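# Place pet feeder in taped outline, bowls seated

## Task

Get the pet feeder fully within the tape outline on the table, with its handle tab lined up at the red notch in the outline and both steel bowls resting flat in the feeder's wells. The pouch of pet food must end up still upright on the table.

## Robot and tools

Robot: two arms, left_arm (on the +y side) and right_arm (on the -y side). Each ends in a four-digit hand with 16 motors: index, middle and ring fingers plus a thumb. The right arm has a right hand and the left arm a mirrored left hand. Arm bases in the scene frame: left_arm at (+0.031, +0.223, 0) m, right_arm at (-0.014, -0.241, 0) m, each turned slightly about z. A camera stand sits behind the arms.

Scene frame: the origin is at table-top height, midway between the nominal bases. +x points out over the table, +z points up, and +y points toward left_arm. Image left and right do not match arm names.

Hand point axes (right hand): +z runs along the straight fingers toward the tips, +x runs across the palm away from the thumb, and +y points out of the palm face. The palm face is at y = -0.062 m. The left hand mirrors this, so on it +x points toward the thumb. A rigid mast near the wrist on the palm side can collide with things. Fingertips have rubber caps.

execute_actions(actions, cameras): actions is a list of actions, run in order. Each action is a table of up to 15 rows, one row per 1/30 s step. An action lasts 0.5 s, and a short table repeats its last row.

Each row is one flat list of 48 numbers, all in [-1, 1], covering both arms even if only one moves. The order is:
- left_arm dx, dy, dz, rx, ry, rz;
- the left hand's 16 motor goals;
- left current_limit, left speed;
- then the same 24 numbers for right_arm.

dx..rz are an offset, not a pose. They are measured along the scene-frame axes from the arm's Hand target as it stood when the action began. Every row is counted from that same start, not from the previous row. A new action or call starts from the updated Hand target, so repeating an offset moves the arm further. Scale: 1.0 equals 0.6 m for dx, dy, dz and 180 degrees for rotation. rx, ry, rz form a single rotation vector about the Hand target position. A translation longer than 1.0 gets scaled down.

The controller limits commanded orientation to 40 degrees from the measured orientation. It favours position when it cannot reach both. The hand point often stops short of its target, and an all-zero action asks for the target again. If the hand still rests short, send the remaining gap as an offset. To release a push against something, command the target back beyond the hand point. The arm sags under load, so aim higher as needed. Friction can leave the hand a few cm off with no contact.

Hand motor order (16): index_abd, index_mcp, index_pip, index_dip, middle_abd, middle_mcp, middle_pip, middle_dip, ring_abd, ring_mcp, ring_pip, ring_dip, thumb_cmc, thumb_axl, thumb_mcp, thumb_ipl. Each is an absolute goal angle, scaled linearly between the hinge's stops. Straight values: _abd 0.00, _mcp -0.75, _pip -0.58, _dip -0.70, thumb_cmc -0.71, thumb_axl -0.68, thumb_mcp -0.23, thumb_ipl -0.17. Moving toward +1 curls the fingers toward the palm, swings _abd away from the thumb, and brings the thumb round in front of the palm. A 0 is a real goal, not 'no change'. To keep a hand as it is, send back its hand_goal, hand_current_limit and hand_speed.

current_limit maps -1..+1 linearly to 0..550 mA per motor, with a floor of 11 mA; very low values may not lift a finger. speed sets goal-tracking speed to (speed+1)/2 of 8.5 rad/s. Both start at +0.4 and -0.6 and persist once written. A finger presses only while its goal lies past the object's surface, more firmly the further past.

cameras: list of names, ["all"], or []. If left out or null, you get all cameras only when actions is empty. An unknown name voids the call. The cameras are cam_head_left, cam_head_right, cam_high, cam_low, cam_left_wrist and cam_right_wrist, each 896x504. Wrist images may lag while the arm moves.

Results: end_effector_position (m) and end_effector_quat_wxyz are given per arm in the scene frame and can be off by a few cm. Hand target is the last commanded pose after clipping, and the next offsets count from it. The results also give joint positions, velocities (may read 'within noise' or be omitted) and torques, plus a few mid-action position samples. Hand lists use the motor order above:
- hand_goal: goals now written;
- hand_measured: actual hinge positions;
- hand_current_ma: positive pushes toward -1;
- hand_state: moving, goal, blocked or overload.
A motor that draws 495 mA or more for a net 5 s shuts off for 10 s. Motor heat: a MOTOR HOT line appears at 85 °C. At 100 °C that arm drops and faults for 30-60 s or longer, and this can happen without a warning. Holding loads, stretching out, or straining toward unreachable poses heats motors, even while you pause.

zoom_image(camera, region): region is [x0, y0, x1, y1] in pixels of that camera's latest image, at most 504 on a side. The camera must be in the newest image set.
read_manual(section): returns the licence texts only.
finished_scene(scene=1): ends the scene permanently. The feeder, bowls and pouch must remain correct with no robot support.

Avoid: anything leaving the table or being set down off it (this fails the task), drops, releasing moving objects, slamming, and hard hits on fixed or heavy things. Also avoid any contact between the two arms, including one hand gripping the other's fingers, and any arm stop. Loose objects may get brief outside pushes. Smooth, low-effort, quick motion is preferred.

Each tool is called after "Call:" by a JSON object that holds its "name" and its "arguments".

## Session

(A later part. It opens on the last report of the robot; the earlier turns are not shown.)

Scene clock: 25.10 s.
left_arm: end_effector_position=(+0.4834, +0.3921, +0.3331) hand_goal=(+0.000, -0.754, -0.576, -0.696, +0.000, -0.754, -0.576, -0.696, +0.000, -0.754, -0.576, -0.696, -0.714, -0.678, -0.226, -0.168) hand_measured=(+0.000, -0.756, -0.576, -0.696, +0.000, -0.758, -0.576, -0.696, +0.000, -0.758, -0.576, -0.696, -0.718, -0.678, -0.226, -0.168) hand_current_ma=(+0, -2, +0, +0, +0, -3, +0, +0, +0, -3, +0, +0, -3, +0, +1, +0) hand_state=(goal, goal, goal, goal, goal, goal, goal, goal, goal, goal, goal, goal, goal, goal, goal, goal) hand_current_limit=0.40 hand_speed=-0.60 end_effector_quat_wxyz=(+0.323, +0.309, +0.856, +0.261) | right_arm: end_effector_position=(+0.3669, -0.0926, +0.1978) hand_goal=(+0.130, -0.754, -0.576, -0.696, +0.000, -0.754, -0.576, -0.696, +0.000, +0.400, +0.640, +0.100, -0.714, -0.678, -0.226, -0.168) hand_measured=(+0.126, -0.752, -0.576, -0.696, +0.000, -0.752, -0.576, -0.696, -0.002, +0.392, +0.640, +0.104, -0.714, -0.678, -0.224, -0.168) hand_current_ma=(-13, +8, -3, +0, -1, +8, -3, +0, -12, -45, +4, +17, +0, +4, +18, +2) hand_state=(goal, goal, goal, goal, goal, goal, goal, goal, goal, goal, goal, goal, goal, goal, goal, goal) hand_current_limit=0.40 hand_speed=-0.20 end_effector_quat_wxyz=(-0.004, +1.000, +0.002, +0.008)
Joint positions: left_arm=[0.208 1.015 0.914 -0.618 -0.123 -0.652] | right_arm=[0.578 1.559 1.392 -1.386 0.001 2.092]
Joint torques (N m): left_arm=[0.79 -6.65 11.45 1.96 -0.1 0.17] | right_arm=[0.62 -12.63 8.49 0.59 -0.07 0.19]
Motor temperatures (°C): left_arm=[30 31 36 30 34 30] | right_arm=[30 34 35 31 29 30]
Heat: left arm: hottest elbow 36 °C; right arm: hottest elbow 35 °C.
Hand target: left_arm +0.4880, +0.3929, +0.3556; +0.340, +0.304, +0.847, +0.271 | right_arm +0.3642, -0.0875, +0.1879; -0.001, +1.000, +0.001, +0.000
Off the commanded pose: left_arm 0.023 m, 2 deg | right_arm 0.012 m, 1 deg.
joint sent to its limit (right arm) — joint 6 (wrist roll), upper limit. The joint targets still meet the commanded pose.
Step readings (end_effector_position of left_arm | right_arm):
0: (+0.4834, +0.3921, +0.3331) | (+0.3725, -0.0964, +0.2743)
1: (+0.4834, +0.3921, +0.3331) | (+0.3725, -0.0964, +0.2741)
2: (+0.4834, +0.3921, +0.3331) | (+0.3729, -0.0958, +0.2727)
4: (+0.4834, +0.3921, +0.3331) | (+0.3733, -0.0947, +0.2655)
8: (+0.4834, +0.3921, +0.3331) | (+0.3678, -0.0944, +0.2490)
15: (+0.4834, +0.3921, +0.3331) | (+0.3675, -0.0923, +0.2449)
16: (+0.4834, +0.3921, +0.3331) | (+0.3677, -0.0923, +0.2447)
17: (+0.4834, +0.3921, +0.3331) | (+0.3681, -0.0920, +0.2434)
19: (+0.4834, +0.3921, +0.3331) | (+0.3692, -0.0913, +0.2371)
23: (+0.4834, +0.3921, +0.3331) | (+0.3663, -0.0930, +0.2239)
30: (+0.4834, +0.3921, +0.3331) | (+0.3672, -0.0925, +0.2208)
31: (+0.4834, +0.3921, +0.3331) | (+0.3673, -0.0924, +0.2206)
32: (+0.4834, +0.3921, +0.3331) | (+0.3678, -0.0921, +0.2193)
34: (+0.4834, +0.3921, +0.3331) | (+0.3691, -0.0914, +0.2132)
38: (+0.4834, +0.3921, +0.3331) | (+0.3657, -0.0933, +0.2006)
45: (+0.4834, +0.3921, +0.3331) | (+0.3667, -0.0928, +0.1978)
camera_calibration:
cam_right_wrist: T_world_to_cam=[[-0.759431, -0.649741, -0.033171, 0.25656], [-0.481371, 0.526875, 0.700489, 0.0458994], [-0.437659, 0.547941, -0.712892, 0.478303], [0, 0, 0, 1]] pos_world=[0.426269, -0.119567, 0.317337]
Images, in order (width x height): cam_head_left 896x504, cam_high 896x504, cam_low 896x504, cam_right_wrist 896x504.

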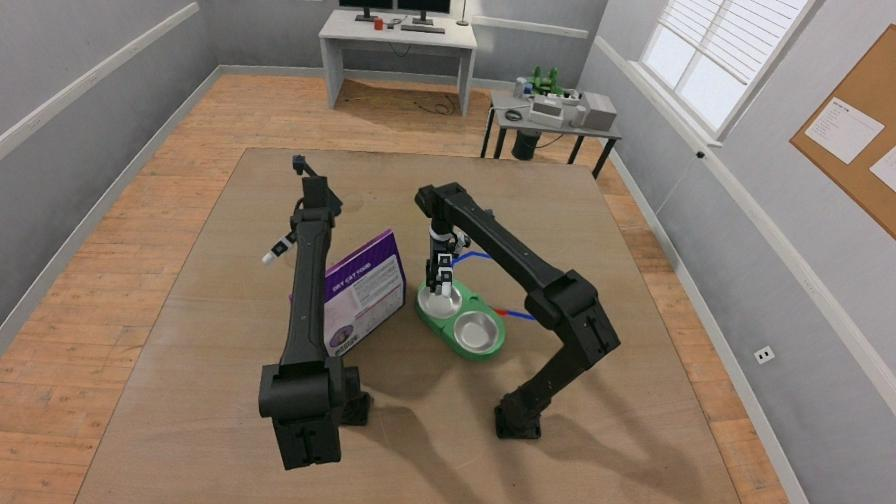

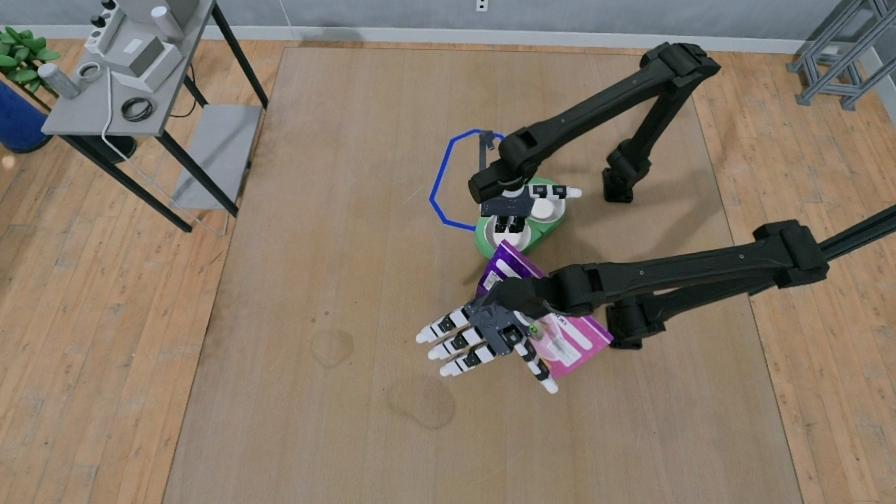

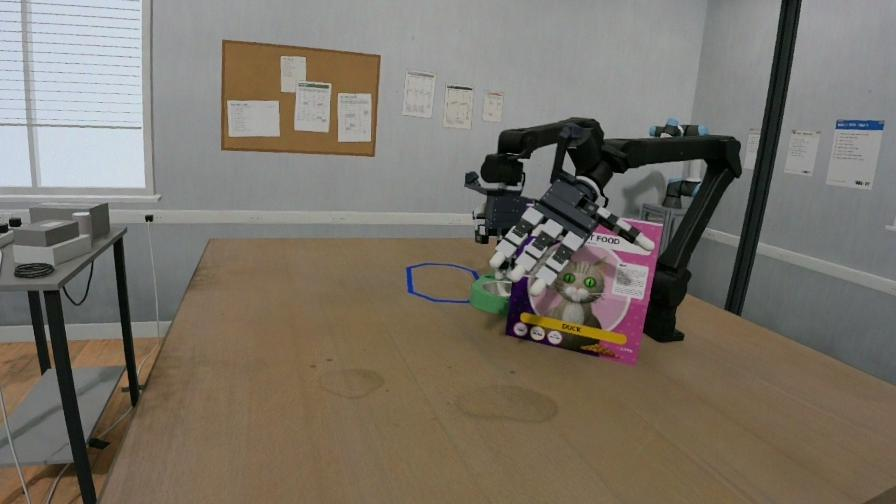

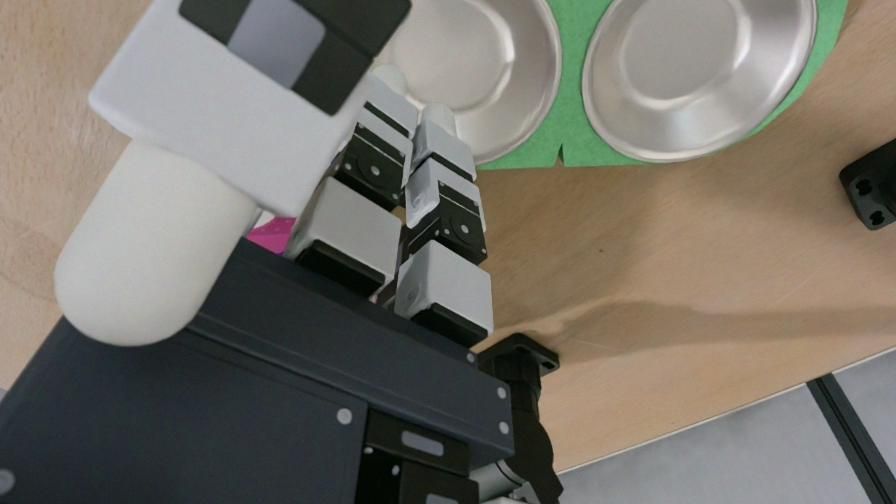

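Call:
{"name": "execute_actions", "arguments": {"actions": [[[0,0,0,0,0,0,0,-0.754,-0.576,-0.696,0,-0.754,-0.576,-0.696,0,-0.754,-0.576,-0.696,-0.714,-0.678,-0.226,-0.168,0.4,-0.6,0,0,-0.04,0,0,0,0.13,-0.754,-0.576,-0.696,0,-0.754,-0.576,-0.696,0,0.4,0.64,0.1,-0.714,-0.678,-0.226,-0.168,0.6,-0.2]],[[0,0,0,0,0,0,0,-0.754,-0.576,-0.696,0,-0.754,-0.576,-0.696,0,-0.754,-0.576,-0.696,-0.714,-0.678,-0.226,-0.168,0.4,-0.6,0.0,0.0,-0.035,0,0,0,0.13,-0.754,-0.576,-0.696,0,-0.754,-0.576,-0.696,0,0.4,0.64,0.1,-0.714,-0.678,-0.226,-0.168,0.6,-0.2]]], "cameras": ["cam_head_left","cam_head_right","cam_right_wrist"]}}

Call:
{"name": "zoom_image", "arguments": {"camera": "cam_head_left", "region": [380, 220, 560, 370]}}

Scene clock: 26.73 s.
left_arm: end_effector_position=(+0.4834, +0.3921, +0.3331) hand_goal=(+0.000, -0.754, -0.576, -0.696, +0.000, -0.754, -0.576, -0.696, +0.000, -0.754, -0.576, -0.696, -0.714, -0.678, -0.226, -0.168) hand_measured=(+0.000, -0.756, -0.576, -0.696, +0.000, -0.758, -0.576, -0.696, +0.000, -0.758, -0.576, -0.696, -0.718, -0.678, -0.226, -0.168) hand_current_ma=(+0, -2, +0, +0, +0, -3, +0, +0, +0, -3, +0, +0, -3, +0, +1, +0) hand_state=(goal, goal, goal, goal, goal, goal, goal, goal, goal, goal, goal, goal, goal, goal, goal, goal) hand_current_limit=0.40 hand_speed=-0.60 end_effector_quat_wxyz=(+0.323, +0.309, +0.856, +0.261) | right_arm: end_effector_position=(+0.3677, -0.0922, +0.1538) hand_goal=(+0.130, -0.754, -0.576, -0.696, +0.000, -0.754, -0.576, -0.696, +0.000, +0.400, +0.640, +0.100, -0.714, -0.678, -0.226, -0.168) hand_measured=(+0.126, -0.752, -0.576, -0.696, +0.000, -0.752, -0.576, -0.696, -0.002, +0.392, +0.640, +0.104, -0.714, -0.678, -0.224, -0.168) hand_current_ma=(-13, +8, -3, +0, -1, +8, -3, +0, -12, -45, +4, +17, +0, +4, +18, +2) hand_state=(goal, goal, goal, goal, goal, goal, goal, goal, goal, goal, goal, goal, goal, goal, goal, goal) hand_current_limit=0.60 hand_speed=-0.20 end_effector_quat_wxyz=(-0.005, +1.000, +0.002, +0.009)
Joint positions: left_arm=[0.208 1.015 0.914 -0.618 -0.123 -0.652] | right_arm=[0.578 1.585 1.305 -1.27 0.001 2.092]
Joint torques (N m): left_arm=[0.79 -6.71 11.44 1.99 -0.1 0.17] | right_arm=[0.56 -12.45 8.32 0.61 -0.06 0.19]
Heat: left arm: hottest elbow 36 °C; right arm: hottest elbow 35 °C.
Hand target: left_arm +0.4880, +0.3929, +0.3556; +0.340, +0.304, +0.847, +0.271 | right_arm +0.3641, -0.0875, +0.1427; +0.000, +1.000, +0.001, +0.000
Off the commanded pose: left_arm 0.023 m, 2 deg | right_arm 0.012 m, 1 deg.
joint sent to its limit (right arm) — joint 6 (wrist roll), upper limit. The joint targets still meet the commanded pose.
Step readings (end_effector_position of left_arm | right_arm):
0: (+0.4834, +0.3921, +0.3331) | (+0.3669, -0.0926, +0.1978)
1: (+0.4834, +0.3921, +0.3331) | (+0.3670, -0.0926, +0.1978)
2: (+0.4834, +0.3921, +0.3331) | (+0.3674, -0.0924, +0.1966)
4: (+0.4834, +0.3921, +0.3331) | (+0.3685, -0.0918, +0.1916)
8: (+0.4834, +0.3921, +0.3331) | (+0.3661, -0.0931, +0.1805)
15: (+0.4834, +0.3921, +0.3331) | (+0.3670, -0.0926, +0.1751)
16: (+0.4834, +0.3921, +0.3331) | (+0.3672, -0.0925, +0.1751)
17: (+0.4834, +0.3921, +0.3331) | (+0.3676, -0.0922, +0.1742)
19: (+0.4834, +0.3921, +0.3331) | (+0.3687, -0.0916, +0.1699)
23: (+0.4834, +0.3921, +0.3331) | (+0.3670, -0.0926, +0.1600)
30: (+0.4834, +0.3921, +0.3331) | (+0.3676, -0.0923, +0.1539)
camera_calibration:
cam_right_wrist: T_world_to_cam=[[-0.759345, -0.649707, -0.0357195, 0.256347], [-0.482968, 0.525981, 0.700061, 0.0774274], [-0.436047, 0.54884, -0.713189, 0.446561], [0, 0, 0, 1]] pos_world=[0.426772, -0.119265, 0.273435]
Images, in order (width x height): cam_head_left 896x504, cam_head_right 896x504, cam_right_wrist 896x504.

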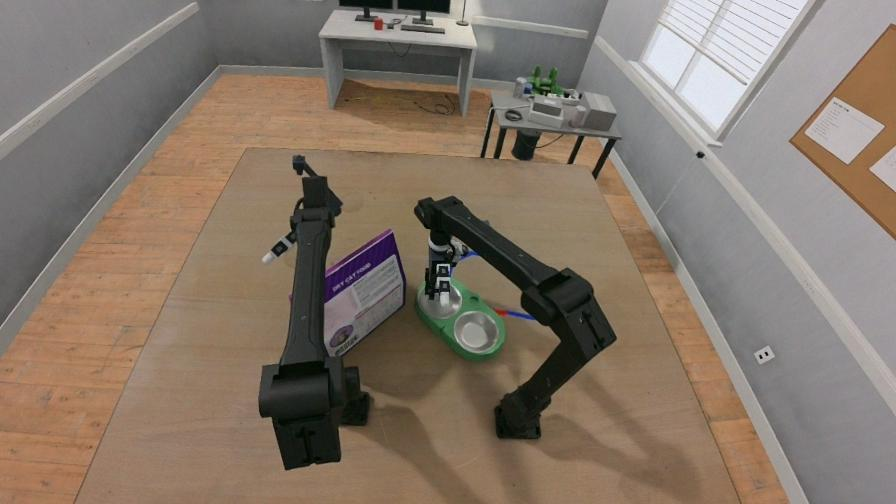

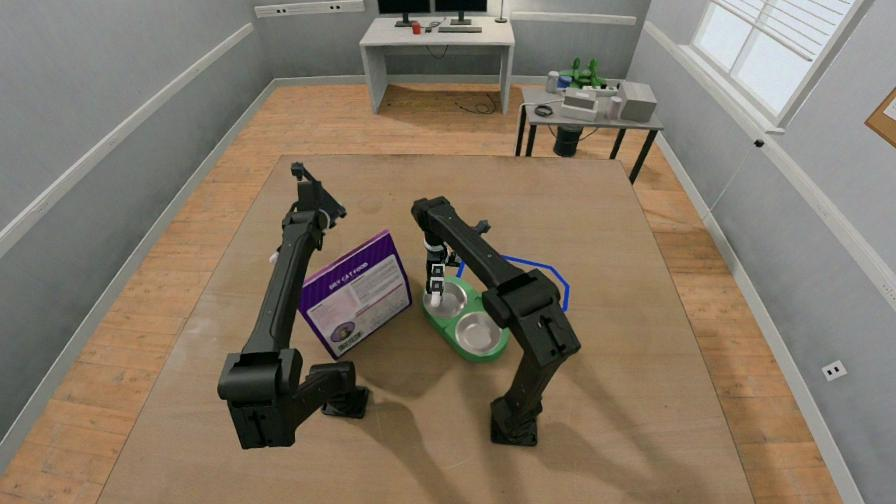

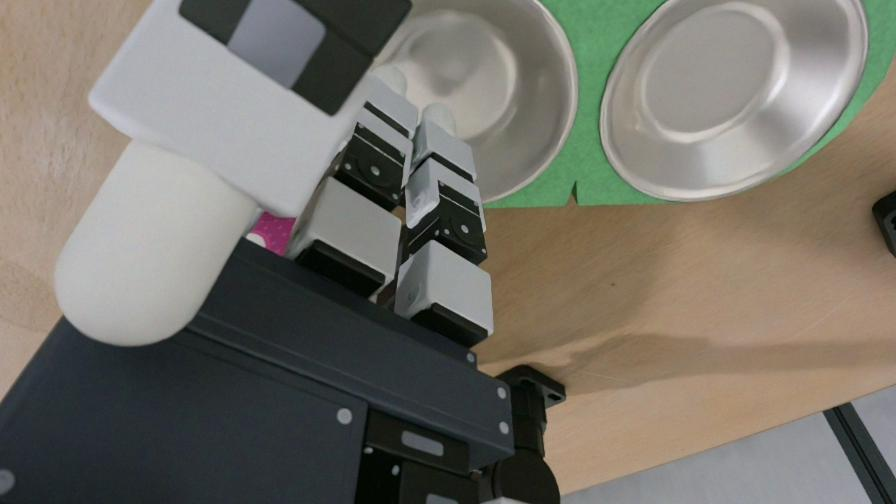

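Scaled by 2.800 from the camera's 896x504 image, which has a finer 1280x720 frame.

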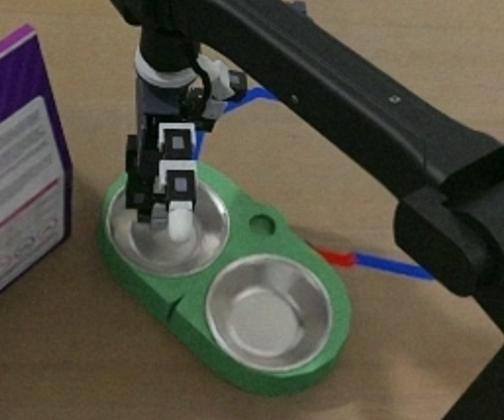

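Call:
{"name": "execute_actions", "arguments": {"actions": [[[0,0,0,0,0,0,0,-0.754,-0.576,-0.696,0,-0.754,-0.576,-0.696,0,-0.754,-0.576,-0.696,-0.714,-0.678,-0.226,-0.168,0.4,-0.6,0.03,0,0,0,0,0,0.13,-0.754,-0.576,-0.696,0,-0.754,-0.576,-0.696,0,0.4,0.64,0.1,-0.714,-0.678,-0.226,-0.168,0.6,-0.2]],[[0,0,0,0,0,0,0,-0.754,-0.576,-0.696,0,-0.754,-0.576,-0.696,0,-0.754,-0.576,-0.696,-0.714,-0.678,-0.226,-0.168,0.4,-0.6,0.04,0.0,0,0,0,0,0.13,-0.754,-0.576,-0.696,0,-0.754,-0.576,-0.696,0,0.4,0.64,0.1,-0.714,-0.678,-0.226,-0.168,0.6,-0.2]],[[0,0,0,0,0,0,0,-0.754,-0.576,-0.696,0,-0.754,-0.576,-0.696,0,-0.754,-0.576,-0.696,-0.714,-0.678,-0.226,-0.168,0.4,-0.6,0.04,0.0,0,0,0,0,0.13,-0.754,-0.576,-0.696,0,-0.754,-0.576,-0.696,0,0.4,0.64,0.1,-0.714,-0.678,-0.226,-0.168,0.6,-0.2]]], "cameras": ["cam_head_left","cam_high","cam_right_wrist"]}}

Call:
{"name": "zoom_image", "arguments": {"camera": "cam_head_left", "region": [380, 220, 560, 370]}}

Scene clock: 28.77 s.
left_arm: end_effector_position=(+0.4834, +0.3921, +0.3331) hand_goal=(+0.000, -0.754, -0.576, -0.696, +0.000, -0.754, -0.576, -0.696, +0.000, -0.754, -0.576, -0.696, -0.714, -0.678, -0.226, -0.168) hand_measured=(+0.000, -0.756, -0.576, -0.696, +0.000, -0.758, -0.576, -0.696, +0.000, -0.758, -0.576, -0.696, -0.718, -0.678, -0.226, -0.168) hand_current_ma=(+0, -2, +0, +0, +0, -3, +0, +0, +0, -3, +0, +0, -3, +0, +1, +0) hand_state=(goal, goal, goal, goal, goal, goal, goal, goal, goal, goal, goal, goal, goal, goal, goal, goal) hand_current_limit=0.40 hand_speed=-0.60 end_effector_quat_wxyz=(+0.323, +0.309, +0.856, +0.261) | right_arm: end_effector_position=(+0.4082, -0.0919, +0.1409) hand_goal=(+0.130, -0.754, -0.576, -0.696, +0.000, -0.754, -0.576, -0.696, +0.000, +0.400, +0.640, +0.100, -0.714, -0.678, -0.226, -0.168) hand_measured=(+0.126, -0.752, -0.576, -0.696, -0.040, -0.742, -0.570, -0.694, -0.002, +0.392, +0.640, +0.104, -0.714, -0.678, -0.224, -0.168) hand_current_ma=(-13, +8, -3, +0, -170, +57, +26, +8, -12, -46, +4, +17, +0, +4, +18, +2) hand_state=(goal, goal, goal, goal, blocked, goal, goal, goal, goal, goal, goal, goal, goal, goal, goal, goal) hand_current_limit=0.60 hand_speed=-0.20 end_effector_quat_wxyz=(+0.004, +1.000, +0.000, -0.010)
Joint positions: left_arm=[0.208 1.015 0.914 -0.618 -0.123 -0.652] | right_arm=[0.537 1.712 1.423 -1.303 -0.001 2.056]
Joint torques (N m): left_arm=[0.79 -6.65 11.45 1.96 -0.1 0.17] | right_arm=[-1.49 -13.1 13.49 0.21 0.07 -0.08]
Heat: left arm: hottest elbow 36 °C; right arm: hottest shoulder 35 °C.
Hand target: left_arm +0.4880, +0.3929, +0.3556; +0.340, +0.304, +0.847, +0.271 | right_arm +0.4301, -0.0874, +0.1428; -0.001, +1.000, +0.001, +0.000
Off the commanded pose: left_arm 0.023 m, 2 deg | right_arm 0.022 m, 1 deg.
Step readings (end_effector_position of left_arm | right_arm):
0: (+0.4834, +0.3921, +0.3331) | (+0.3677, -0.0922, +0.1538)
1: (+0.4834, +0.3921, +0.3331) | (+0.3677, -0.0922, +0.1538)
2: (+0.4834, +0.3921, +0.3331) | (+0.3677, -0.0922, +0.1535)
4: (+0.4834, +0.3921, +0.3331) | (+0.3678, -0.0921, +0.1519)
8: (+0.4834, +0.3921, +0.3331) | (+0.3681, -0.0919, +0.1439)
15: (+0.4834, +0.3921, +0.3331) | (+0.3687, -0.0916, +0.1405)
16: (+0.4834, +0.3921, +0.3331) | (+0.3687, -0.0916, +0.1405)
17: (+0.4834, +0.3921, +0.3331) | (+0.3693, -0.0916, +0.1407)
19: (+0.4834, +0.3921, +0.3331) | (+0.3724, -0.0921, +0.1408)
23: (+0.4834, +0.3921, +0.3331) | (+0.3801, -0.0910, +0.1407)
30: (+0.4834, +0.3921, +0.3331) | (+0.3834, -0.0917, +0.1408)
31: (+0.4834, +0.3921, +0.3331) | (+0.3836, -0.0916, +0.1409)
32: (+0.4834, +0.3921, +0.3331) | (+0.3842, -0.0915, +0.1410)
34: (+0.4834, +0.3921, +0.3331) | (+0.3883, -0.0912, +0.1412)
38: (+0.4834, +0.3921, +0.3331) | (+0.4018, -0.0911, +0.1410)
45: (+0.4834, +0.3921, +0.3331) | (+0.4080, -0.0919, +0.1408)
camera_calibration:
cam_right_wrist: T_world_to_cam=[[-0.763383, -0.64593, 0.00457386, 0.283216], [-0.453867, 0.541408, 0.70773, 0.0943695], [-0.459621, 0.538193, -0.706468, 0.462528], [0, 0, 0, 1]] pos_world=[0.471621, -0.117085, 0.258678]
Images, in order (width x height): cam_head_left 896x504, cam_high 896x504, cam_right_wrist 896x504.

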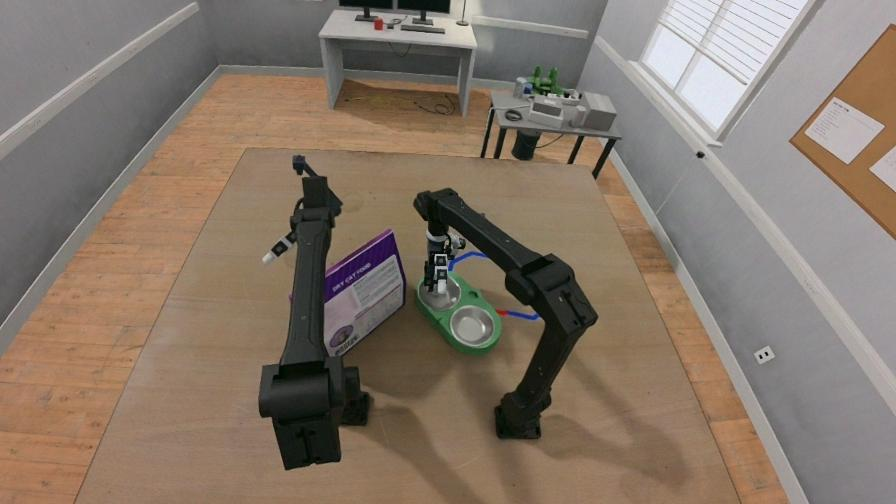

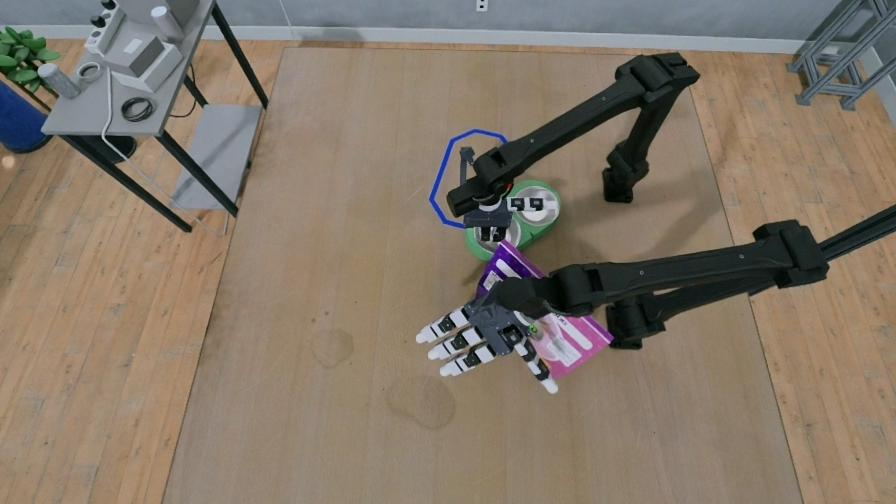

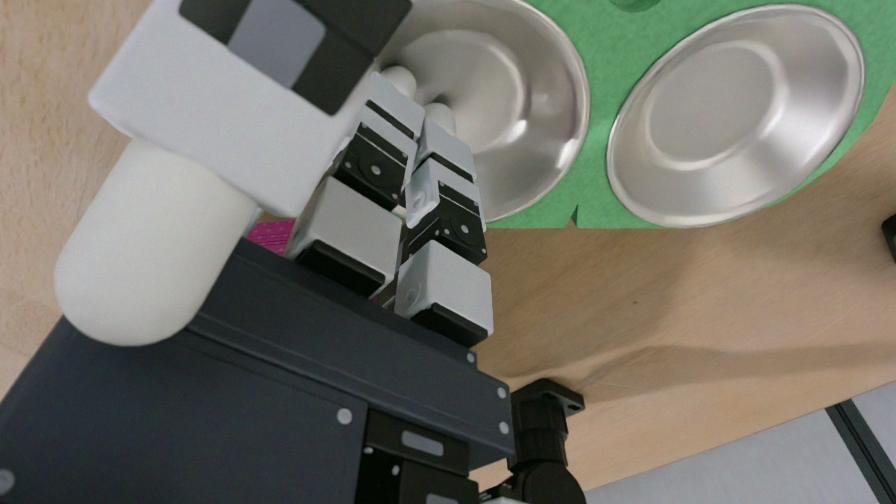

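Scaled by 2.800 from the camera's 896x504 image, which has a finer 1280x720 frame.

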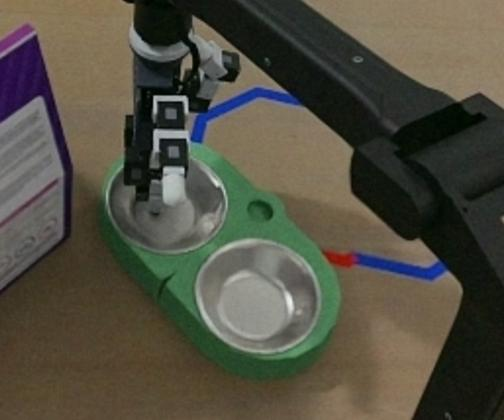

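Call:
{"name": "execute_actions", "arguments": {"actions": [[[0,0,0,0,0,0,0,-0.754,-0.576,-0.696,0,-0.754,-0.576,-0.696,0,-0.754,-0.576,-0.696,-0.714,-0.678,-0.226,-0.168,0.4,-0.6,0.042,0,0.005,0,0,0,0.13,-0.754,-0.576,-0.696,0,-0.754,-0.576,-0.696,0,0.4,0.64,0.1,-0.714,-0.678,-0.226,-0.168,0.6,-0.2]],[[0,0,0,0,0,0,0,-0.754,-0.576,-0.696,0,-0.754,-0.576,-0.696,0,-0.754,-0.576,-0.696,-0.714,-0.678,-0.226,-0.168,0.4,-0.6,0.042,0.0,0,0,0,0,0.13,-0.754,-0.576,-0.696,0,-0.754,-0.576,-0.696,0,0.4,0.64,0.1,-0.714,-0.678,-0.226,-0.168,0.6,-0.2]],[[0,0,0,0,0,0,0,-0.754,-0.576,-0.696,0,-0.754,-0.576,-0.696,0,-0.754,-0.576,-0.696,-0.714,-0.678,-0.226,-0.168,0.4,-0.6,0.03,-0.02,0,0,0,0,0.13,-0.754,-0.576,-0.696,0,-0.754,-0.576,-0.696,0,0.4,0.64,0.1,-0.714,-0.678,-0.226,-0.168,0.6,-0.2]],[[0,0,0,0,0,0,0,-0.754,-0.576,-0.696,0,-0.754,-0.576,-0.696,0,-0.754,-0.576,-0.696,-0.714,-0.678,-0.226,-0.168,0.4,-0.6,0.01,-0.04,0,0,0,0,0.13,-0.754,-0.576,-0.696,0,-0.754,-0.576,-0.696,0,0.4,0.64,0.1,-0.714,-0.678,-0.226,-0.168,0.6,-0.2]],[[0,0,0,0,0,0,0,-0.754,-0.576,-0.696,0,-0.754,-0.576,-0.696,0,-0.754,-0.576,-0.696,-0.714,-0.678,-0.226,-0.168,0.4,-0.6,0.0,-0.045,0,0,0,0,0.13,-0.754,-0.576,-0.696,0,-0.754,-0.576,-0.696,0,0.4,0.64,0.1,-0.714,-0.678,-0.226,-0.168,0.6,-0.2]]], "cameras": ["cam_head_left","cam_high","cam_right_wrist"]}}

Call:
{"name": "zoom_image", "arguments": {"camera": "cam_head_left", "region": [380, 220, 560, 370]}}

Scene clock: 32.17 s.
left_arm: end_effector_position=(+0.4834, +0.3921, +0.3331) hand_goal=(+0.000, -0.754, -0.576, -0.696, +0.000, -0.754, -0.576, -0.696, +0.000, -0.754, -0.576, -0.696, -0.714, -0.678, -0.226, -0.168) hand_measured=(+0.000, -0.756, -0.576, -0.696, +0.000, -0.758, -0.576, -0.696, +0.000, -0.758, -0.576, -0.696, -0.718, -0.678, -0.226, -0.168) hand_current_ma=(+0, -2, +0, +0, +0, -3, +0, +0, +0, -3, +0, +0, -3, +0, +1, +0) hand_state=(goal, goal, goal, goal, goal, goal, goal, goal, goal, goal, goal, goal, goal, goal, goal, goal) hand_current_limit=0.40 hand_speed=-0.60 end_effector_quat_wxyz=(+0.323, +0.309, +0.856, +0.261) | right_arm: end_effector_position=(+0.4941, -0.1462, +0.1415) hand_goal=(+0.130, -0.754, -0.576, -0.696, +0.000, -0.754, -0.576, -0.696, +0.000, +0.400, +0.640, +0.100, -0.714, -0.678, -0.226, -0.168) hand_measured=(+0.126, -0.752, -0.576, -0.696, -0.020, -0.762, -0.584, -0.700, -0.002, +0.392, +0.640, +0.104, -0.714, -0.678, -0.224, -0.168) hand_current_ma=(-13, +8, -3, +0, -89, -46, -36, -21, -12, -46, +4, +17, +0, +4, +18, +2) hand_state=(goal, goal, goal, goal, blocked, goal, goal, goal, goal, goal, goal, goal, goal, goal, goal, goal) hand_current_limit=0.60 hand_speed=-0.20 end_effector_quat_wxyz=(+0.002, +1.000, +0.000, -0.013)
Joint positions: left_arm=[0.208 1.015 0.914 -0.618 -0.123 -0.652] | right_arm=[0.378 1.859 1.632 -1.368 -0.005 1.896]
Joint torques (N m): left_arm=[0.73 -6.71 11.44 1.98 -0.1 0.17] | right_arm=[-1.67 -18.08 10.54 0.55 0.22 -0.06]
Heat: left arm: hottest elbow 37 °C; right arm: hottest shoulder 35 °C.
Hand target: left_arm +0.4880, +0.3929, +0.3556; +0.340, +0.304, +0.847, +0.271 | right_arm +0.5045, -0.1504, +0.1458; +0.000, +1.000, +0.001, +0.000
Off the commanded pose: left_arm 0.023 m, 2 deg | right_arm 0.012 m, 1 deg.
Step readings (end_effector_position of left_arm | right_arm):
0: (+0.4834, +0.3921, +0.3331) | (+0.4082, -0.0919, +0.1409)
1: (+0.4834, +0.3921, +0.3331) | (+0.4084, -0.0920, +0.1408)
2: (+0.4834, +0.3921, +0.3331) | (+0.4091, -0.0921, +0.1412)
4: (+0.4834, +0.3921, +0.3331) | (+0.4130, -0.0915, +0.1414)
8: (+0.4834, +0.3921, +0.3331) | (+0.4265, -0.0905, +0.1414)
15: (+0.4834, +0.3921, +0.3331) | (+0.4327, -0.0914, +0.1414)
16: (+0.4834, +0.3921, +0.3331) | (+0.4330, -0.0913, +0.1413)
17: (+0.4834, +0.3921, +0.3331) | (+0.4340, -0.0917, +0.1417)
19: (+0.4834, +0.3921, +0.3331) | (+0.4377, -0.0908, +0.1421)
23: (+0.4834, +0.3921, +0.3331) | (+0.4515, -0.0897, +0.1417)
30: (+0.4834, +0.3921, +0.3331) | (+0.4581, -0.0906, +0.1418)
31: (+0.4834, +0.3921, +0.3331) | (+0.4582, -0.0906, +0.1419)
32: (+0.4834, +0.3921, +0.3331) | (+0.4590, -0.0912, +0.1421)
34: (+0.4834, +0.3921, +0.3331) | (+0.4615, -0.0921, +0.1421)
38: (+0.4834, +0.3921, +0.3331) | (+0.4707, -0.0970, +0.1421)
45: (+0.4834, +0.3921, +0.3331) | (+0.4765, -0.1015, +0.1420)
46: (+0.4834, +0.3921, +0.3331) | (+0.4767, -0.1017, +0.1420)
47: (+0.4834, +0.3921, +0.3331) | (+0.4773, -0.1029, +0.1420)
49: (+0.4834, +0.3921, +0.3331) | (+0.4783, -0.1044, +0.1418)
53: (+0.4834, +0.3921, +0.3331) | (+0.4821, -0.1139, +0.1417)
60: (+0.4834, +0.3921, +0.3331) | (+0.4854, -0.1230, +0.1417)
61: (+0.4834, +0.3921, +0.3331) | (+0.4855, -0.1232, +0.1417)
62: (+0.4834, +0.3921, +0.3331) | (+0.4861, -0.1244, +0.1417)
64: (+0.4834, +0.3921, +0.3331) | (+0.4871, -0.1259, +0.1416)
68: (+0.4834, +0.3921, +0.3331) | (+0.4907, -0.1361, +0.1416)
75: (+0.4834, +0.3921, +0.3331) | (+0.4938, -0.1461, +0.1415)
camera_calibration:
cam_right_wrist: T_world_to_cam=[[-0.762479, -0.646992, 0.00517361, 0.312939], [-0.450592, 0.536726, 0.713367, 0.159165], [-0.46432, 0.541596, -0.700771, 0.533644], [0, 0, 0, 1]] pos_world=[0.558109, -0.171978, 0.2588]
Images, in order (width x height): cam_head_left 896x504, cam_high 896x504, cam_right_wrist 896x504.

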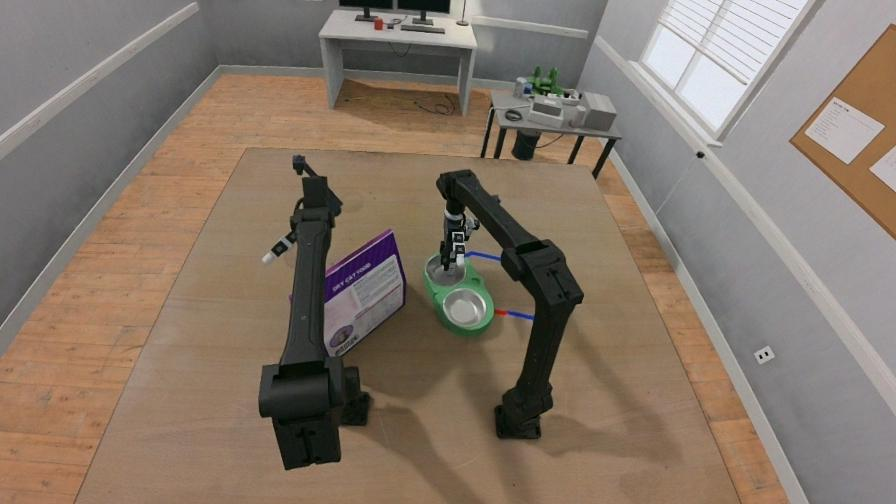

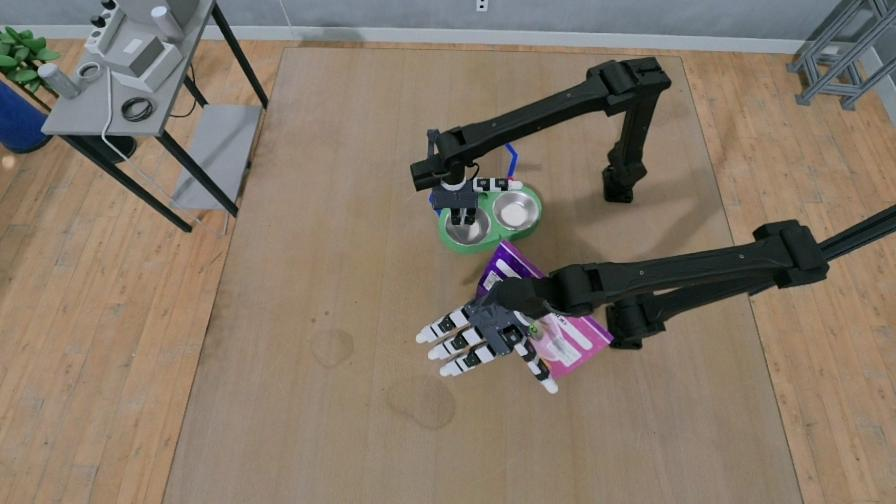

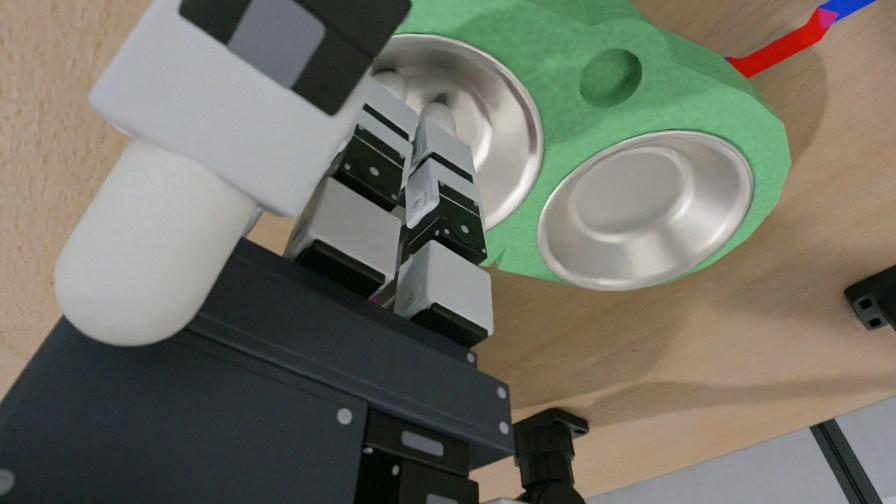

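Scaled by 2.800 from the camera's 896x504 image, which has a finer 1280x720 frame.

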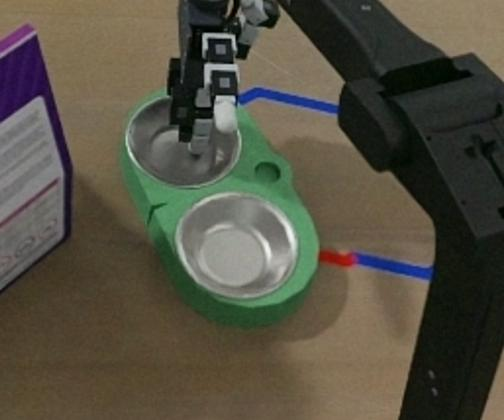

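Call:
{"name": "execute_actions", "arguments": {"actions": [[[0,0,0,0,0,0,0,-0.754,-0.576,-0.696,0,-0.754,-0.576,-0.696,0,-0.754,-0.576,-0.696,-0.714,-0.678,-0.226,-0.168,0.4,-0.6,0.0,-0.045,0.0,0,0,0,0.13,-0.754,-0.576,-0.696,0,-0.754,-0.576,-0.696,0,0.4,0.64,0.1,-0.714,-0.678,-0.226,-0.168,0.6,-0.2]],[[0,0,0,0,0,0,0,-0.754,-0.576,-0.696,0,-0.754,-0.576,-0.696,0,-0.754,-0.576,-0.696,-0.714,-0.678,-0.226,-0.168,0.4,-0.6,0.0,-0.045,0,0,0,0,0.13,-0.754,-0.576,-0.696,0,-0.754,-0.576,-0.696,0,0.4,0.64,0.1,-0.714,-0.678,-0.226,-0.168,0.6,-0.2]],[[0,0,0,0,0,0,0,-0.754,-0.576,-0.696,0,-0.754,-0.576,-0.696,0,-0.754,-0.576,-0.696,-0.714,-0.678,-0.226,-0.168,0.4,-0.6,0.0,-0.045,0,0,0,0,0.13,-0.754,-0.576,-0.696,0,-0.754,-0.576,-0.696,0,0.4,0.64,0.1,-0.714,-0.678,-0.226,-0.168,0.6,-0.2]],[[0,0,0,0,0,0,0,-0.754,-0.576,-0.696,0,-0.754,-0.576,-0.696,0,-0.754,-0.576,-0.696,-0.714,-0.678,-0.226,-0.168,0.4,-0.6,0,-0.045,0,0,0,0,0.13,-0.754,-0.576,-0.696,0,-0.754,-0.576,-0.696,0,0.4,0.64,0.1,-0.714,-0.678,-0.226,-0.168,0.6,-0.2]]], "cameras": ["cam_head_left","cam_high","cam_right_wrist"]}}

Call:
{"name": "zoom_image", "arguments": {"camera": "cam_head_left", "region": [380, 220, 560, 370]}}

Scene clock: 35.03 s.
left_arm: end_effector_position=(+0.4834, +0.3921, +0.3331) hand_goal=(+0.000, -0.754, -0.576, -0.696, +0.000, -0.754, -0.576, -0.696, +0.000, -0.754, -0.576, -0.696, -0.714, -0.678, -0.226, -0.168) hand_measured=(+0.000, -0.756, -0.576, -0.696, +0.000, -0.758, -0.576, -0.696, +0.000, -0.758, -0.576, -0.696, -0.718, -0.678, -0.226, -0.168) hand_current_ma=(+0, -2, +0, +0, +0, -3, +0, +0, +0, -3, +0, +0, -3, +0, +1, +0) hand_state=(goal, goal, goal, goal, goal, goal, goal, goal, goal, goal, goal, goal, goal, goal, goal, goal) hand_current_limit=0.40 hand_speed=-0.60 end_effector_quat_wxyz=(+0.323, +0.309, +0.856, +0.261) | right_arm: end_effector_position=(+0.5059, -0.2506, +0.1425) hand_goal=(+0.130, -0.754, -0.576, -0.696, +0.000, -0.754, -0.576, -0.696, +0.000, +0.400, +0.640, +0.100, -0.714, -0.678, -0.226, -0.168) hand_measured=(+0.128, -0.758, -0.580, -0.696, -0.008, -0.772, -0.590, -0.704, -0.002, +0.392, +0.640, +0.104, -0.714, -0.678, -0.224, -0.168) hand_current_ma=(-9, -20, -19, -3, -29, -90, -64, -40, -12, -46, +4, +17, -1, +4, +18, +2) hand_state=(goal, goal, goal, goal, goal, goal, goal, goal, goal, goal, goal, goal, goal, goal, goal, goal) hand_current_limit=0.60 hand_speed=-0.20 end_effector_quat_wxyz=(-0.003, +1.000, +0.000, -0.006)
Joint positions: left_arm=[0.208 1.015 0.914 -0.618 -0.123 -0.652] | right_arm=[0.189 1.817 1.576 -1.341 -0.007 1.707]
Joint torques (N m): left_arm=[0.79 -6.71 11.45 1.96 -0.09 0.17] | right_arm=[-1.49 -18.9 8.01 0.58 0.3 -0.08]
Heat: left arm: hottest elbow 37 °C; right arm: hottest shoulder 35 °C.
Hand target: left_arm +0.4880, +0.3929, +0.3556; +0.340, +0.304, +0.847, +0.271 | right_arm +0.5046, -0.2584, +0.1458; +0.000, +1.000, +0.001, +0.000
Off the commanded pose: left_arm 0.023 m, 2 deg | right_arm 0.009 m, 1 deg.
Step readings (end_effector_position of left_arm | right_arm):
0: (+0.4834, +0.3921, +0.3331) | (+0.4941, -0.1462, +0.1415)
1: (+0.4834, +0.3921, +0.3331) | (+0.4942, -0.1464, +0.1415)
2: (+0.4834, +0.3921, +0.3331) | (+0.4945, -0.1468, +0.1415)
4: (+0.4834, +0.3921, +0.3331) | (+0.4956, -0.1490, +0.1414)
8: (+0.4834, +0.3921, +0.3331) | (+0.4996, -0.1592, +0.1414)
15: (+0.4834, +0.3921, +0.3331) | (+0.5032, -0.1699, +0.1412)
16: (+0.4834, +0.3921, +0.3331) | (+0.5033, -0.1701, +0.1412)
17: (+0.4834, +0.3921, +0.3331) | (+0.5037, -0.1718, +0.1409)
19: (+0.4834, +0.3921, +0.3331) | (+0.5035, -0.1743, +0.1409)
23: (+0.4834, +0.3921, +0.3331) | (+0.5026, -0.1850, +0.1418)
30: (+0.4834, +0.3921, +0.3331) | (+0.5044, -0.1964, +0.1420)
31: (+0.4834, +0.3921, +0.3331) | (+0.5045, -0.1968, +0.1420)
32: (+0.4834, +0.3921, +0.3331) | (+0.5047, -0.1983, +0.1418)
34: (+0.4834, +0.3921, +0.3331) | (+0.5046, -0.2005, +0.1419)
38: (+0.4834, +0.3921, +0.3331) | (+0.5038, -0.2116, +0.1426)
45: (+0.4834, +0.3921, +0.3331) | (+0.5049, -0.2234, +0.1425)
46: (+0.4834, +0.3921, +0.3331) | (+0.5051, -0.2236, +0.1425)
47: (+0.4834, +0.3921, +0.3331) | (+0.5054, -0.2253, +0.1423)
49: (+0.4834, +0.3921, +0.3331) | (+0.5055, -0.2272, +0.1423)
53: (+0.4834, +0.3921, +0.3331) | (+0.5048, -0.2385, +0.1425)
60: (+0.4834, +0.3921, +0.3331) | (+0.5055, -0.2502, +0.1424)
camera_calibration:
cam_right_wrist: T_world_to_cam=[[-0.762996, -0.64632, -0.01039, 0.257087], [-0.45955, 0.531066, 0.711887, 0.223207], [-0.454589, 0.547942, -0.702217, 0.593285], [0, 0, 0, 1]] pos_world=[0.568432, -0.277463, 0.260388]
Images, in order (width x height): cam_head_left 896x504, cam_high 896x504, cam_right_wrist 896x504.

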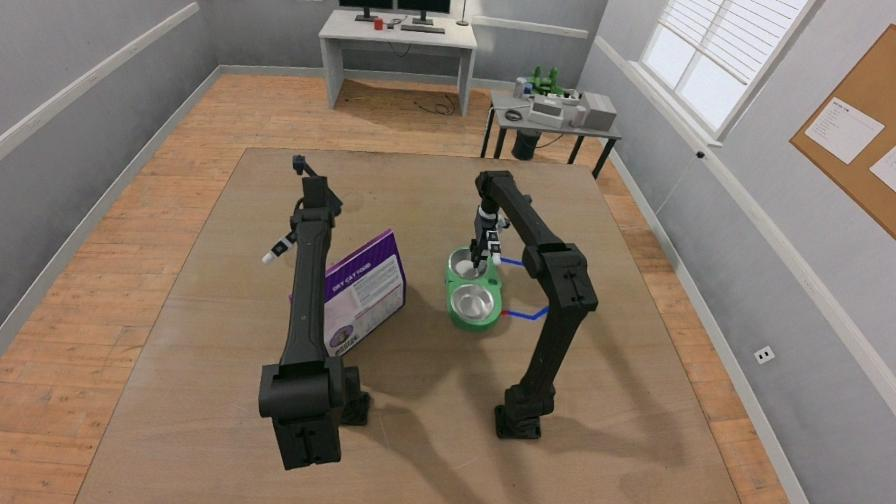

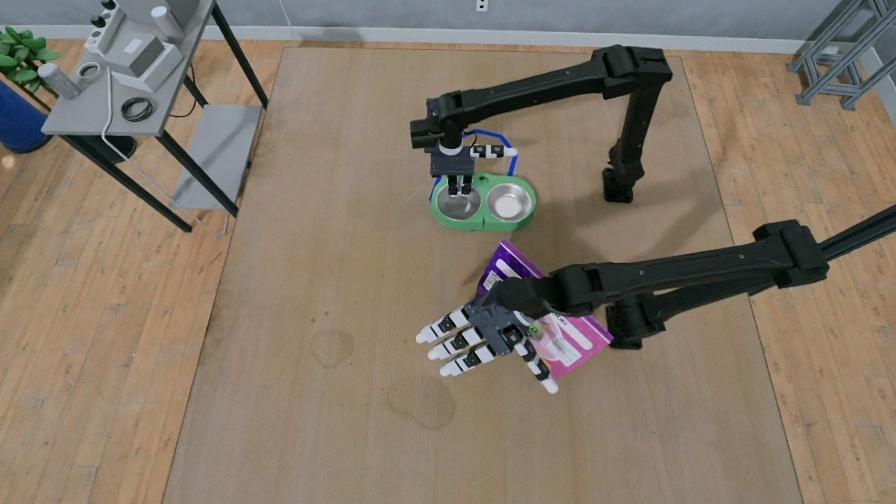

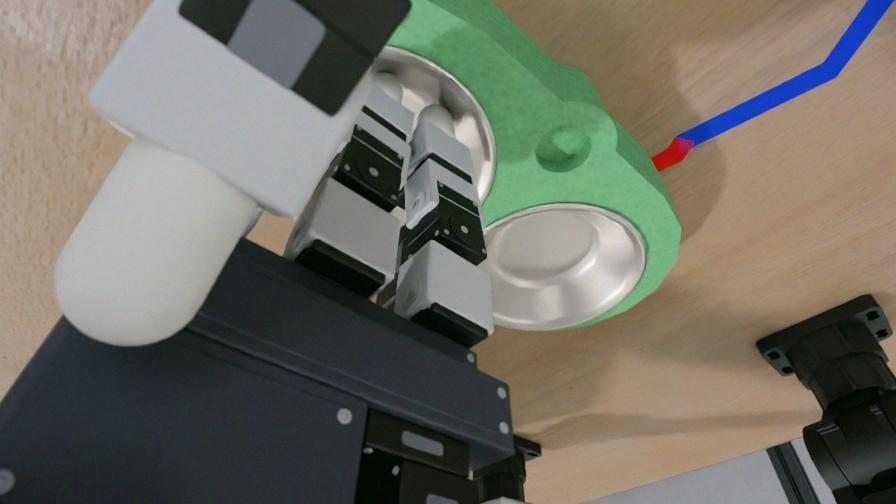

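Scaled by 2.800 from the camera's 896x504 image, which has a finer 1280x720 frame.

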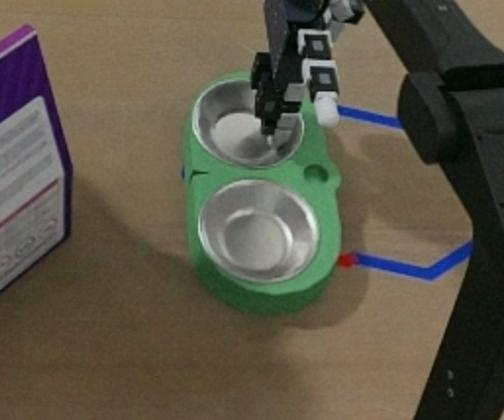

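Call:
{"name": "execute_actions", "arguments": {"actions": [[[0,0,0,0,0,0,0,-0.754,-0.576,-0.696,0,-0.754,-0.576,-0.696,0,-0.754,-0.576,-0.696,-0.714,-0.678,-0.226,-0.168,0.4,-0.6,0.0,-0.047,0.0,0,0,0,0.13,-0.754,-0.576,-0.696,0,-0.754,-0.576,-0.696,0,0.4,0.64,0.1,-0.714,-0.678,-0.226,-0.168,0.6,-0.2]],[[0,0,0,0,0,0,0,-0.754,-0.576,-0.696,0,-0.754,-0.576,-0.696,0,-0.754,-0.576,-0.696,-0.714,-0.678,-0.226,-0.168,0.4,-0.6,0.0,-0.047,0,0,0,0,0.13,-0.754,-0.576,-0.696,0,-0.754,-0.576,-0.696,0,0.4,0.64,0.1,-0.714,-0.678,-0.226,-0.168,0.6,-0.2]],[[0,0,0,0,0,0,0,-0.754,-0.576,-0.696,0,-0.754,-0.576,-0.696,0,-0.754,-0.576,-0.696,-0.714,-0.678,-0.226,-0.168,0.4,-0.6,0.0,-0.047,0,0,0,0,0.13,-0.754,-0.576,-0.696,0,-0.754,-0.576,-0.696,0,0.4,0.64,0.1,-0.714,-0.678,-0.226,-0.168,0.6,-0.2]],[[0,0,0,0,0,0,0,-0.754,-0.576,-0.696,0,-0.754,-0.576,-0.696,0,-0.754,-0.576,-0.696,-0.714,-0.678,-0.226,-0.168,0.4,-0.6,0,-0.047,0,0,0,0,0.13,-0.754,-0.576,-0.696,0,-0.754,-0.576,-0.696,0,0.4,0.64,0.1,-0.714,-0.678,-0.226,-0.168,0.6,-0.2]],[[0,0,0,0,0,0,0,-0.754,-0.576,-0.696,0,-0.754,-0.576,-0.696,0,-0.754,-0.576,-0.696,-0.714,-0.678,-0.226,-0.168,0.4,-0.6,-0.01,-0.047,0,0,0,0,0.13,-0.754,-0.576,-0.696,0,-0.754,-0.576,-0.696,0,0.4,0.64,0.1,-0.714,-0.678,-0.226,-0.168,0.6,-0.2]]], "cameras": ["cam_head_left","cam_high","cam_right_wrist"]}}

Call:
{"name": "zoom_image", "arguments": {"camera": "cam_head_left", "region": [400, 220, 580, 370]}}

Scene clock: 39.07 s.
left_arm: end_effector_position=(+0.4834, +0.3921, +0.3331) hand_goal=(+0.000, -0.754, -0.576, -0.696, +0.000, -0.754, -0.576, -0.696, +0.000, -0.754, -0.576, -0.696, -0.714, -0.678, -0.226, -0.168) hand_measured=(+0.000, -0.756, -0.576, -0.696, +0.000, -0.758, -0.576, -0.696, +0.000, -0.758, -0.576, -0.696, -0.718, -0.678, -0.226, -0.168) hand_current_ma=(+0, -2, +0, +0, +0, -3, +0, +0, +0, -3, +0, +0, -3, +0, +1, +0) hand_state=(goal, goal, goal, goal, goal, goal, goal, goal, goal, goal, goal, goal, goal, goal, goal, goal) hand_current_limit=0.40 hand_speed=-0.60 end_effector_quat_wxyz=(+0.323, +0.309, +0.856, +0.261) | right_arm: end_effector_position=(+0.5025, -0.3924, +0.1426) hand_goal=(+0.130, -0.754, -0.576, -0.696, +0.000, -0.754, -0.576, -0.696, +0.000, +0.400, +0.640, +0.100, -0.714, -0.678, -0.226, -0.168) hand_measured=(+0.130, -0.774, -0.594, -0.704, -0.004, -0.754, -0.578, -0.698, -0.002, +0.392, +0.640, +0.104, -0.714, -0.678, -0.224, -0.168) hand_current_ma=(+2, -101, -84, -41, -13, -3, -11, -14, -12, -46, +4, +17, -1, +4, +18, +2) hand_state=(goal, goal, goal, goal, goal, goal, goal, goal, goal, goal, goal, goal, goal, goal, goal, goal) hand_current_limit=0.60 hand_speed=-0.20 end_effector_quat_wxyz=(-0.004, +1.000, -0.001, -0.005)
Joint positions: left_arm=[0.208 1.015 0.914 -0.618 -0.123 -0.652] | right_arm=[-0.072 1.805 1.561 -1.338 -0.007 1.449]
Joint torques (N m): left_arm=[0.79 -6.71 11.45 1.98 -0.1 0.17] | right_arm=[-1.49 -19.08 7.8 0.66 0.3 -0.11]
Heat: left arm: hottest elbow 38 °C; right arm: hottest shoulder 36 °C.
Hand target: left_arm +0.4880, +0.3929, +0.3556; +0.340, +0.304, +0.847, +0.271 | right_arm +0.4985, -0.3994, +0.1457; -0.001, +1.000, +0.001, +0.000
Off the commanded pose: left_arm 0.023 m, 2 deg | right_arm 0.009 m, 1 deg.
Step readings (end_effector_position of left_arm | right_arm):
0: (+0.4834, +0.3921, +0.3331) | (+0.5060, -0.2506, +0.1425)
1: (+0.4834, +0.3921, +0.3331) | (+0.5060, -0.2506, +0.1425)
2: (+0.4834, +0.3921, +0.3331) | (+0.5061, -0.2511, +0.1424)
4: (+0.4834, +0.3921, +0.3331) | (+0.5063, -0.2532, +0.1423)
8: (+0.4834, +0.3921, +0.3331) | (+0.5054, -0.2661, +0.1424)
15: (+0.4834, +0.3921, +0.3331) | (+0.5056, -0.2783, +0.1425)
16: (+0.4834, +0.3921, +0.3331) | (+0.5057, -0.2786, +0.1425)
17: (+0.4834, +0.3921, +0.3331) | (+0.5059, -0.2809, +0.1425)
19: (+0.4834, +0.3921, +0.3331) | (+0.5064, -0.2832, +0.1423)
23: (+0.4834, +0.3921, +0.3331) | (+0.5059, -0.2945, +0.1423)
30: (+0.4834, +0.3921, +0.3331) | (+0.5057, -0.3065, +0.1424)
31: (+0.4834, +0.3921, +0.3331) | (+0.5058, -0.3068, +0.1424)
32: (+0.4834, +0.3921, +0.3331) | (+0.5061, -0.3081, +0.1424)
34: (+0.4834, +0.3921, +0.3331) | (+0.5067, -0.3103, +0.1423)
38: (+0.4834, +0.3921, +0.3331) | (+0.5066, -0.3225, +0.1423)
45: (+0.4834, +0.3921, +0.3331) | (+0.5059, -0.3349, +0.1423)
46: (+0.4834, +0.3921, +0.3331) | (+0.5060, -0.3352, +0.1423)
47: (+0.4834, +0.3921, +0.3331) | (+0.5060, -0.3373, +0.1423)
49: (+0.4834, +0.3921, +0.3331) | (+0.5065, -0.3395, +0.1423)
53: (+0.4834, +0.3921, +0.3331) | (+0.5060, -0.3508, +0.1422)
60: (+0.4834, +0.3921, +0.3331) | (+0.5047, -0.3631, +0.1422)
61: (+0.4834, +0.3921, +0.3331) | (+0.5048, -0.3633, +0.1422)
62: (+0.4834, +0.3921, +0.3331) | (+0.5048, -0.3651, +0.1423)
64: (+0.4834, +0.3921, +0.3331) | (+0.5053, -0.3670, +0.1422)
68: (+0.4834, +0.3921, +0.3331) | (+0.5039, -0.3793, +0.1423)
75: (+0.4834, +0.3921, +0.3331) | (+0.5020, -0.3916, +0.1424)
camera_calibration:
cam_right_wrist: T_world_to_cam=[[-0.764201, -0.64484, -0.0133175, 0.164368], [-0.459549, 0.529893, 0.712761, 0.296282], [-0.45256, 0.550813, -0.701281, 0.669461], [0, 0, 0, 1]] pos_world=[0.564738, -0.419754, 0.260491]
Images, in order (width x height): cam_head_left 896x504, cam_high 896x504, cam_right_wrist 896x504.

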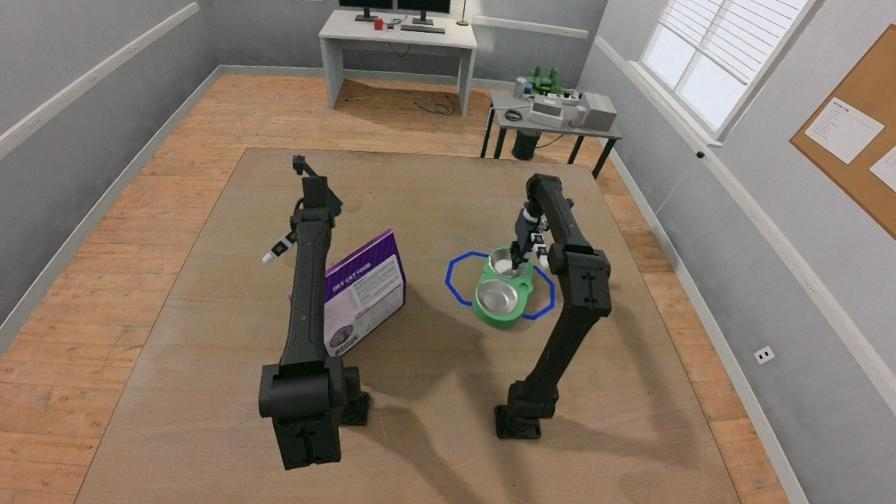

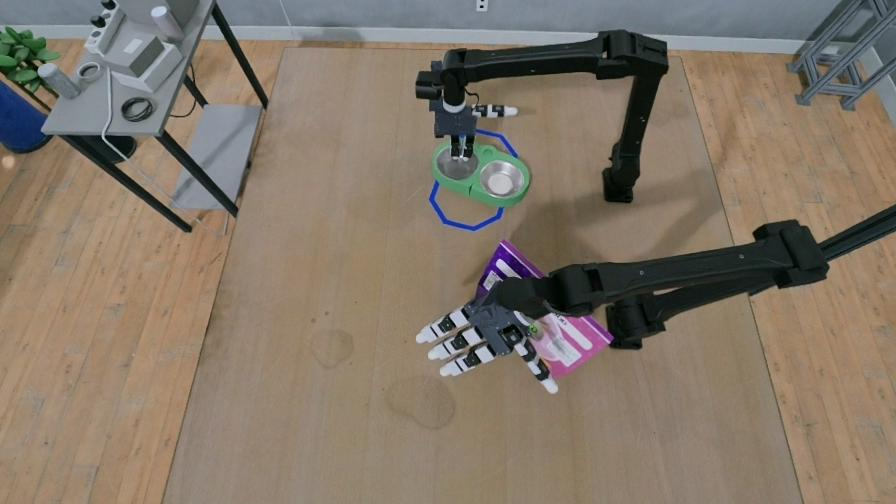

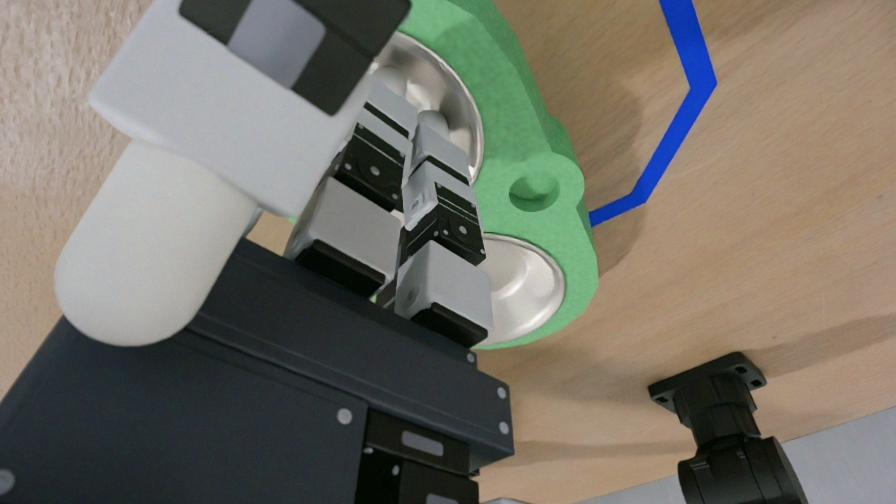

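Scaled by 2.800 from the camera's 896x504 image, which has a finer 1280x720 frame.

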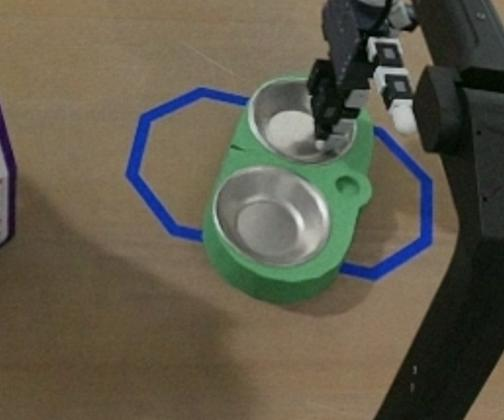

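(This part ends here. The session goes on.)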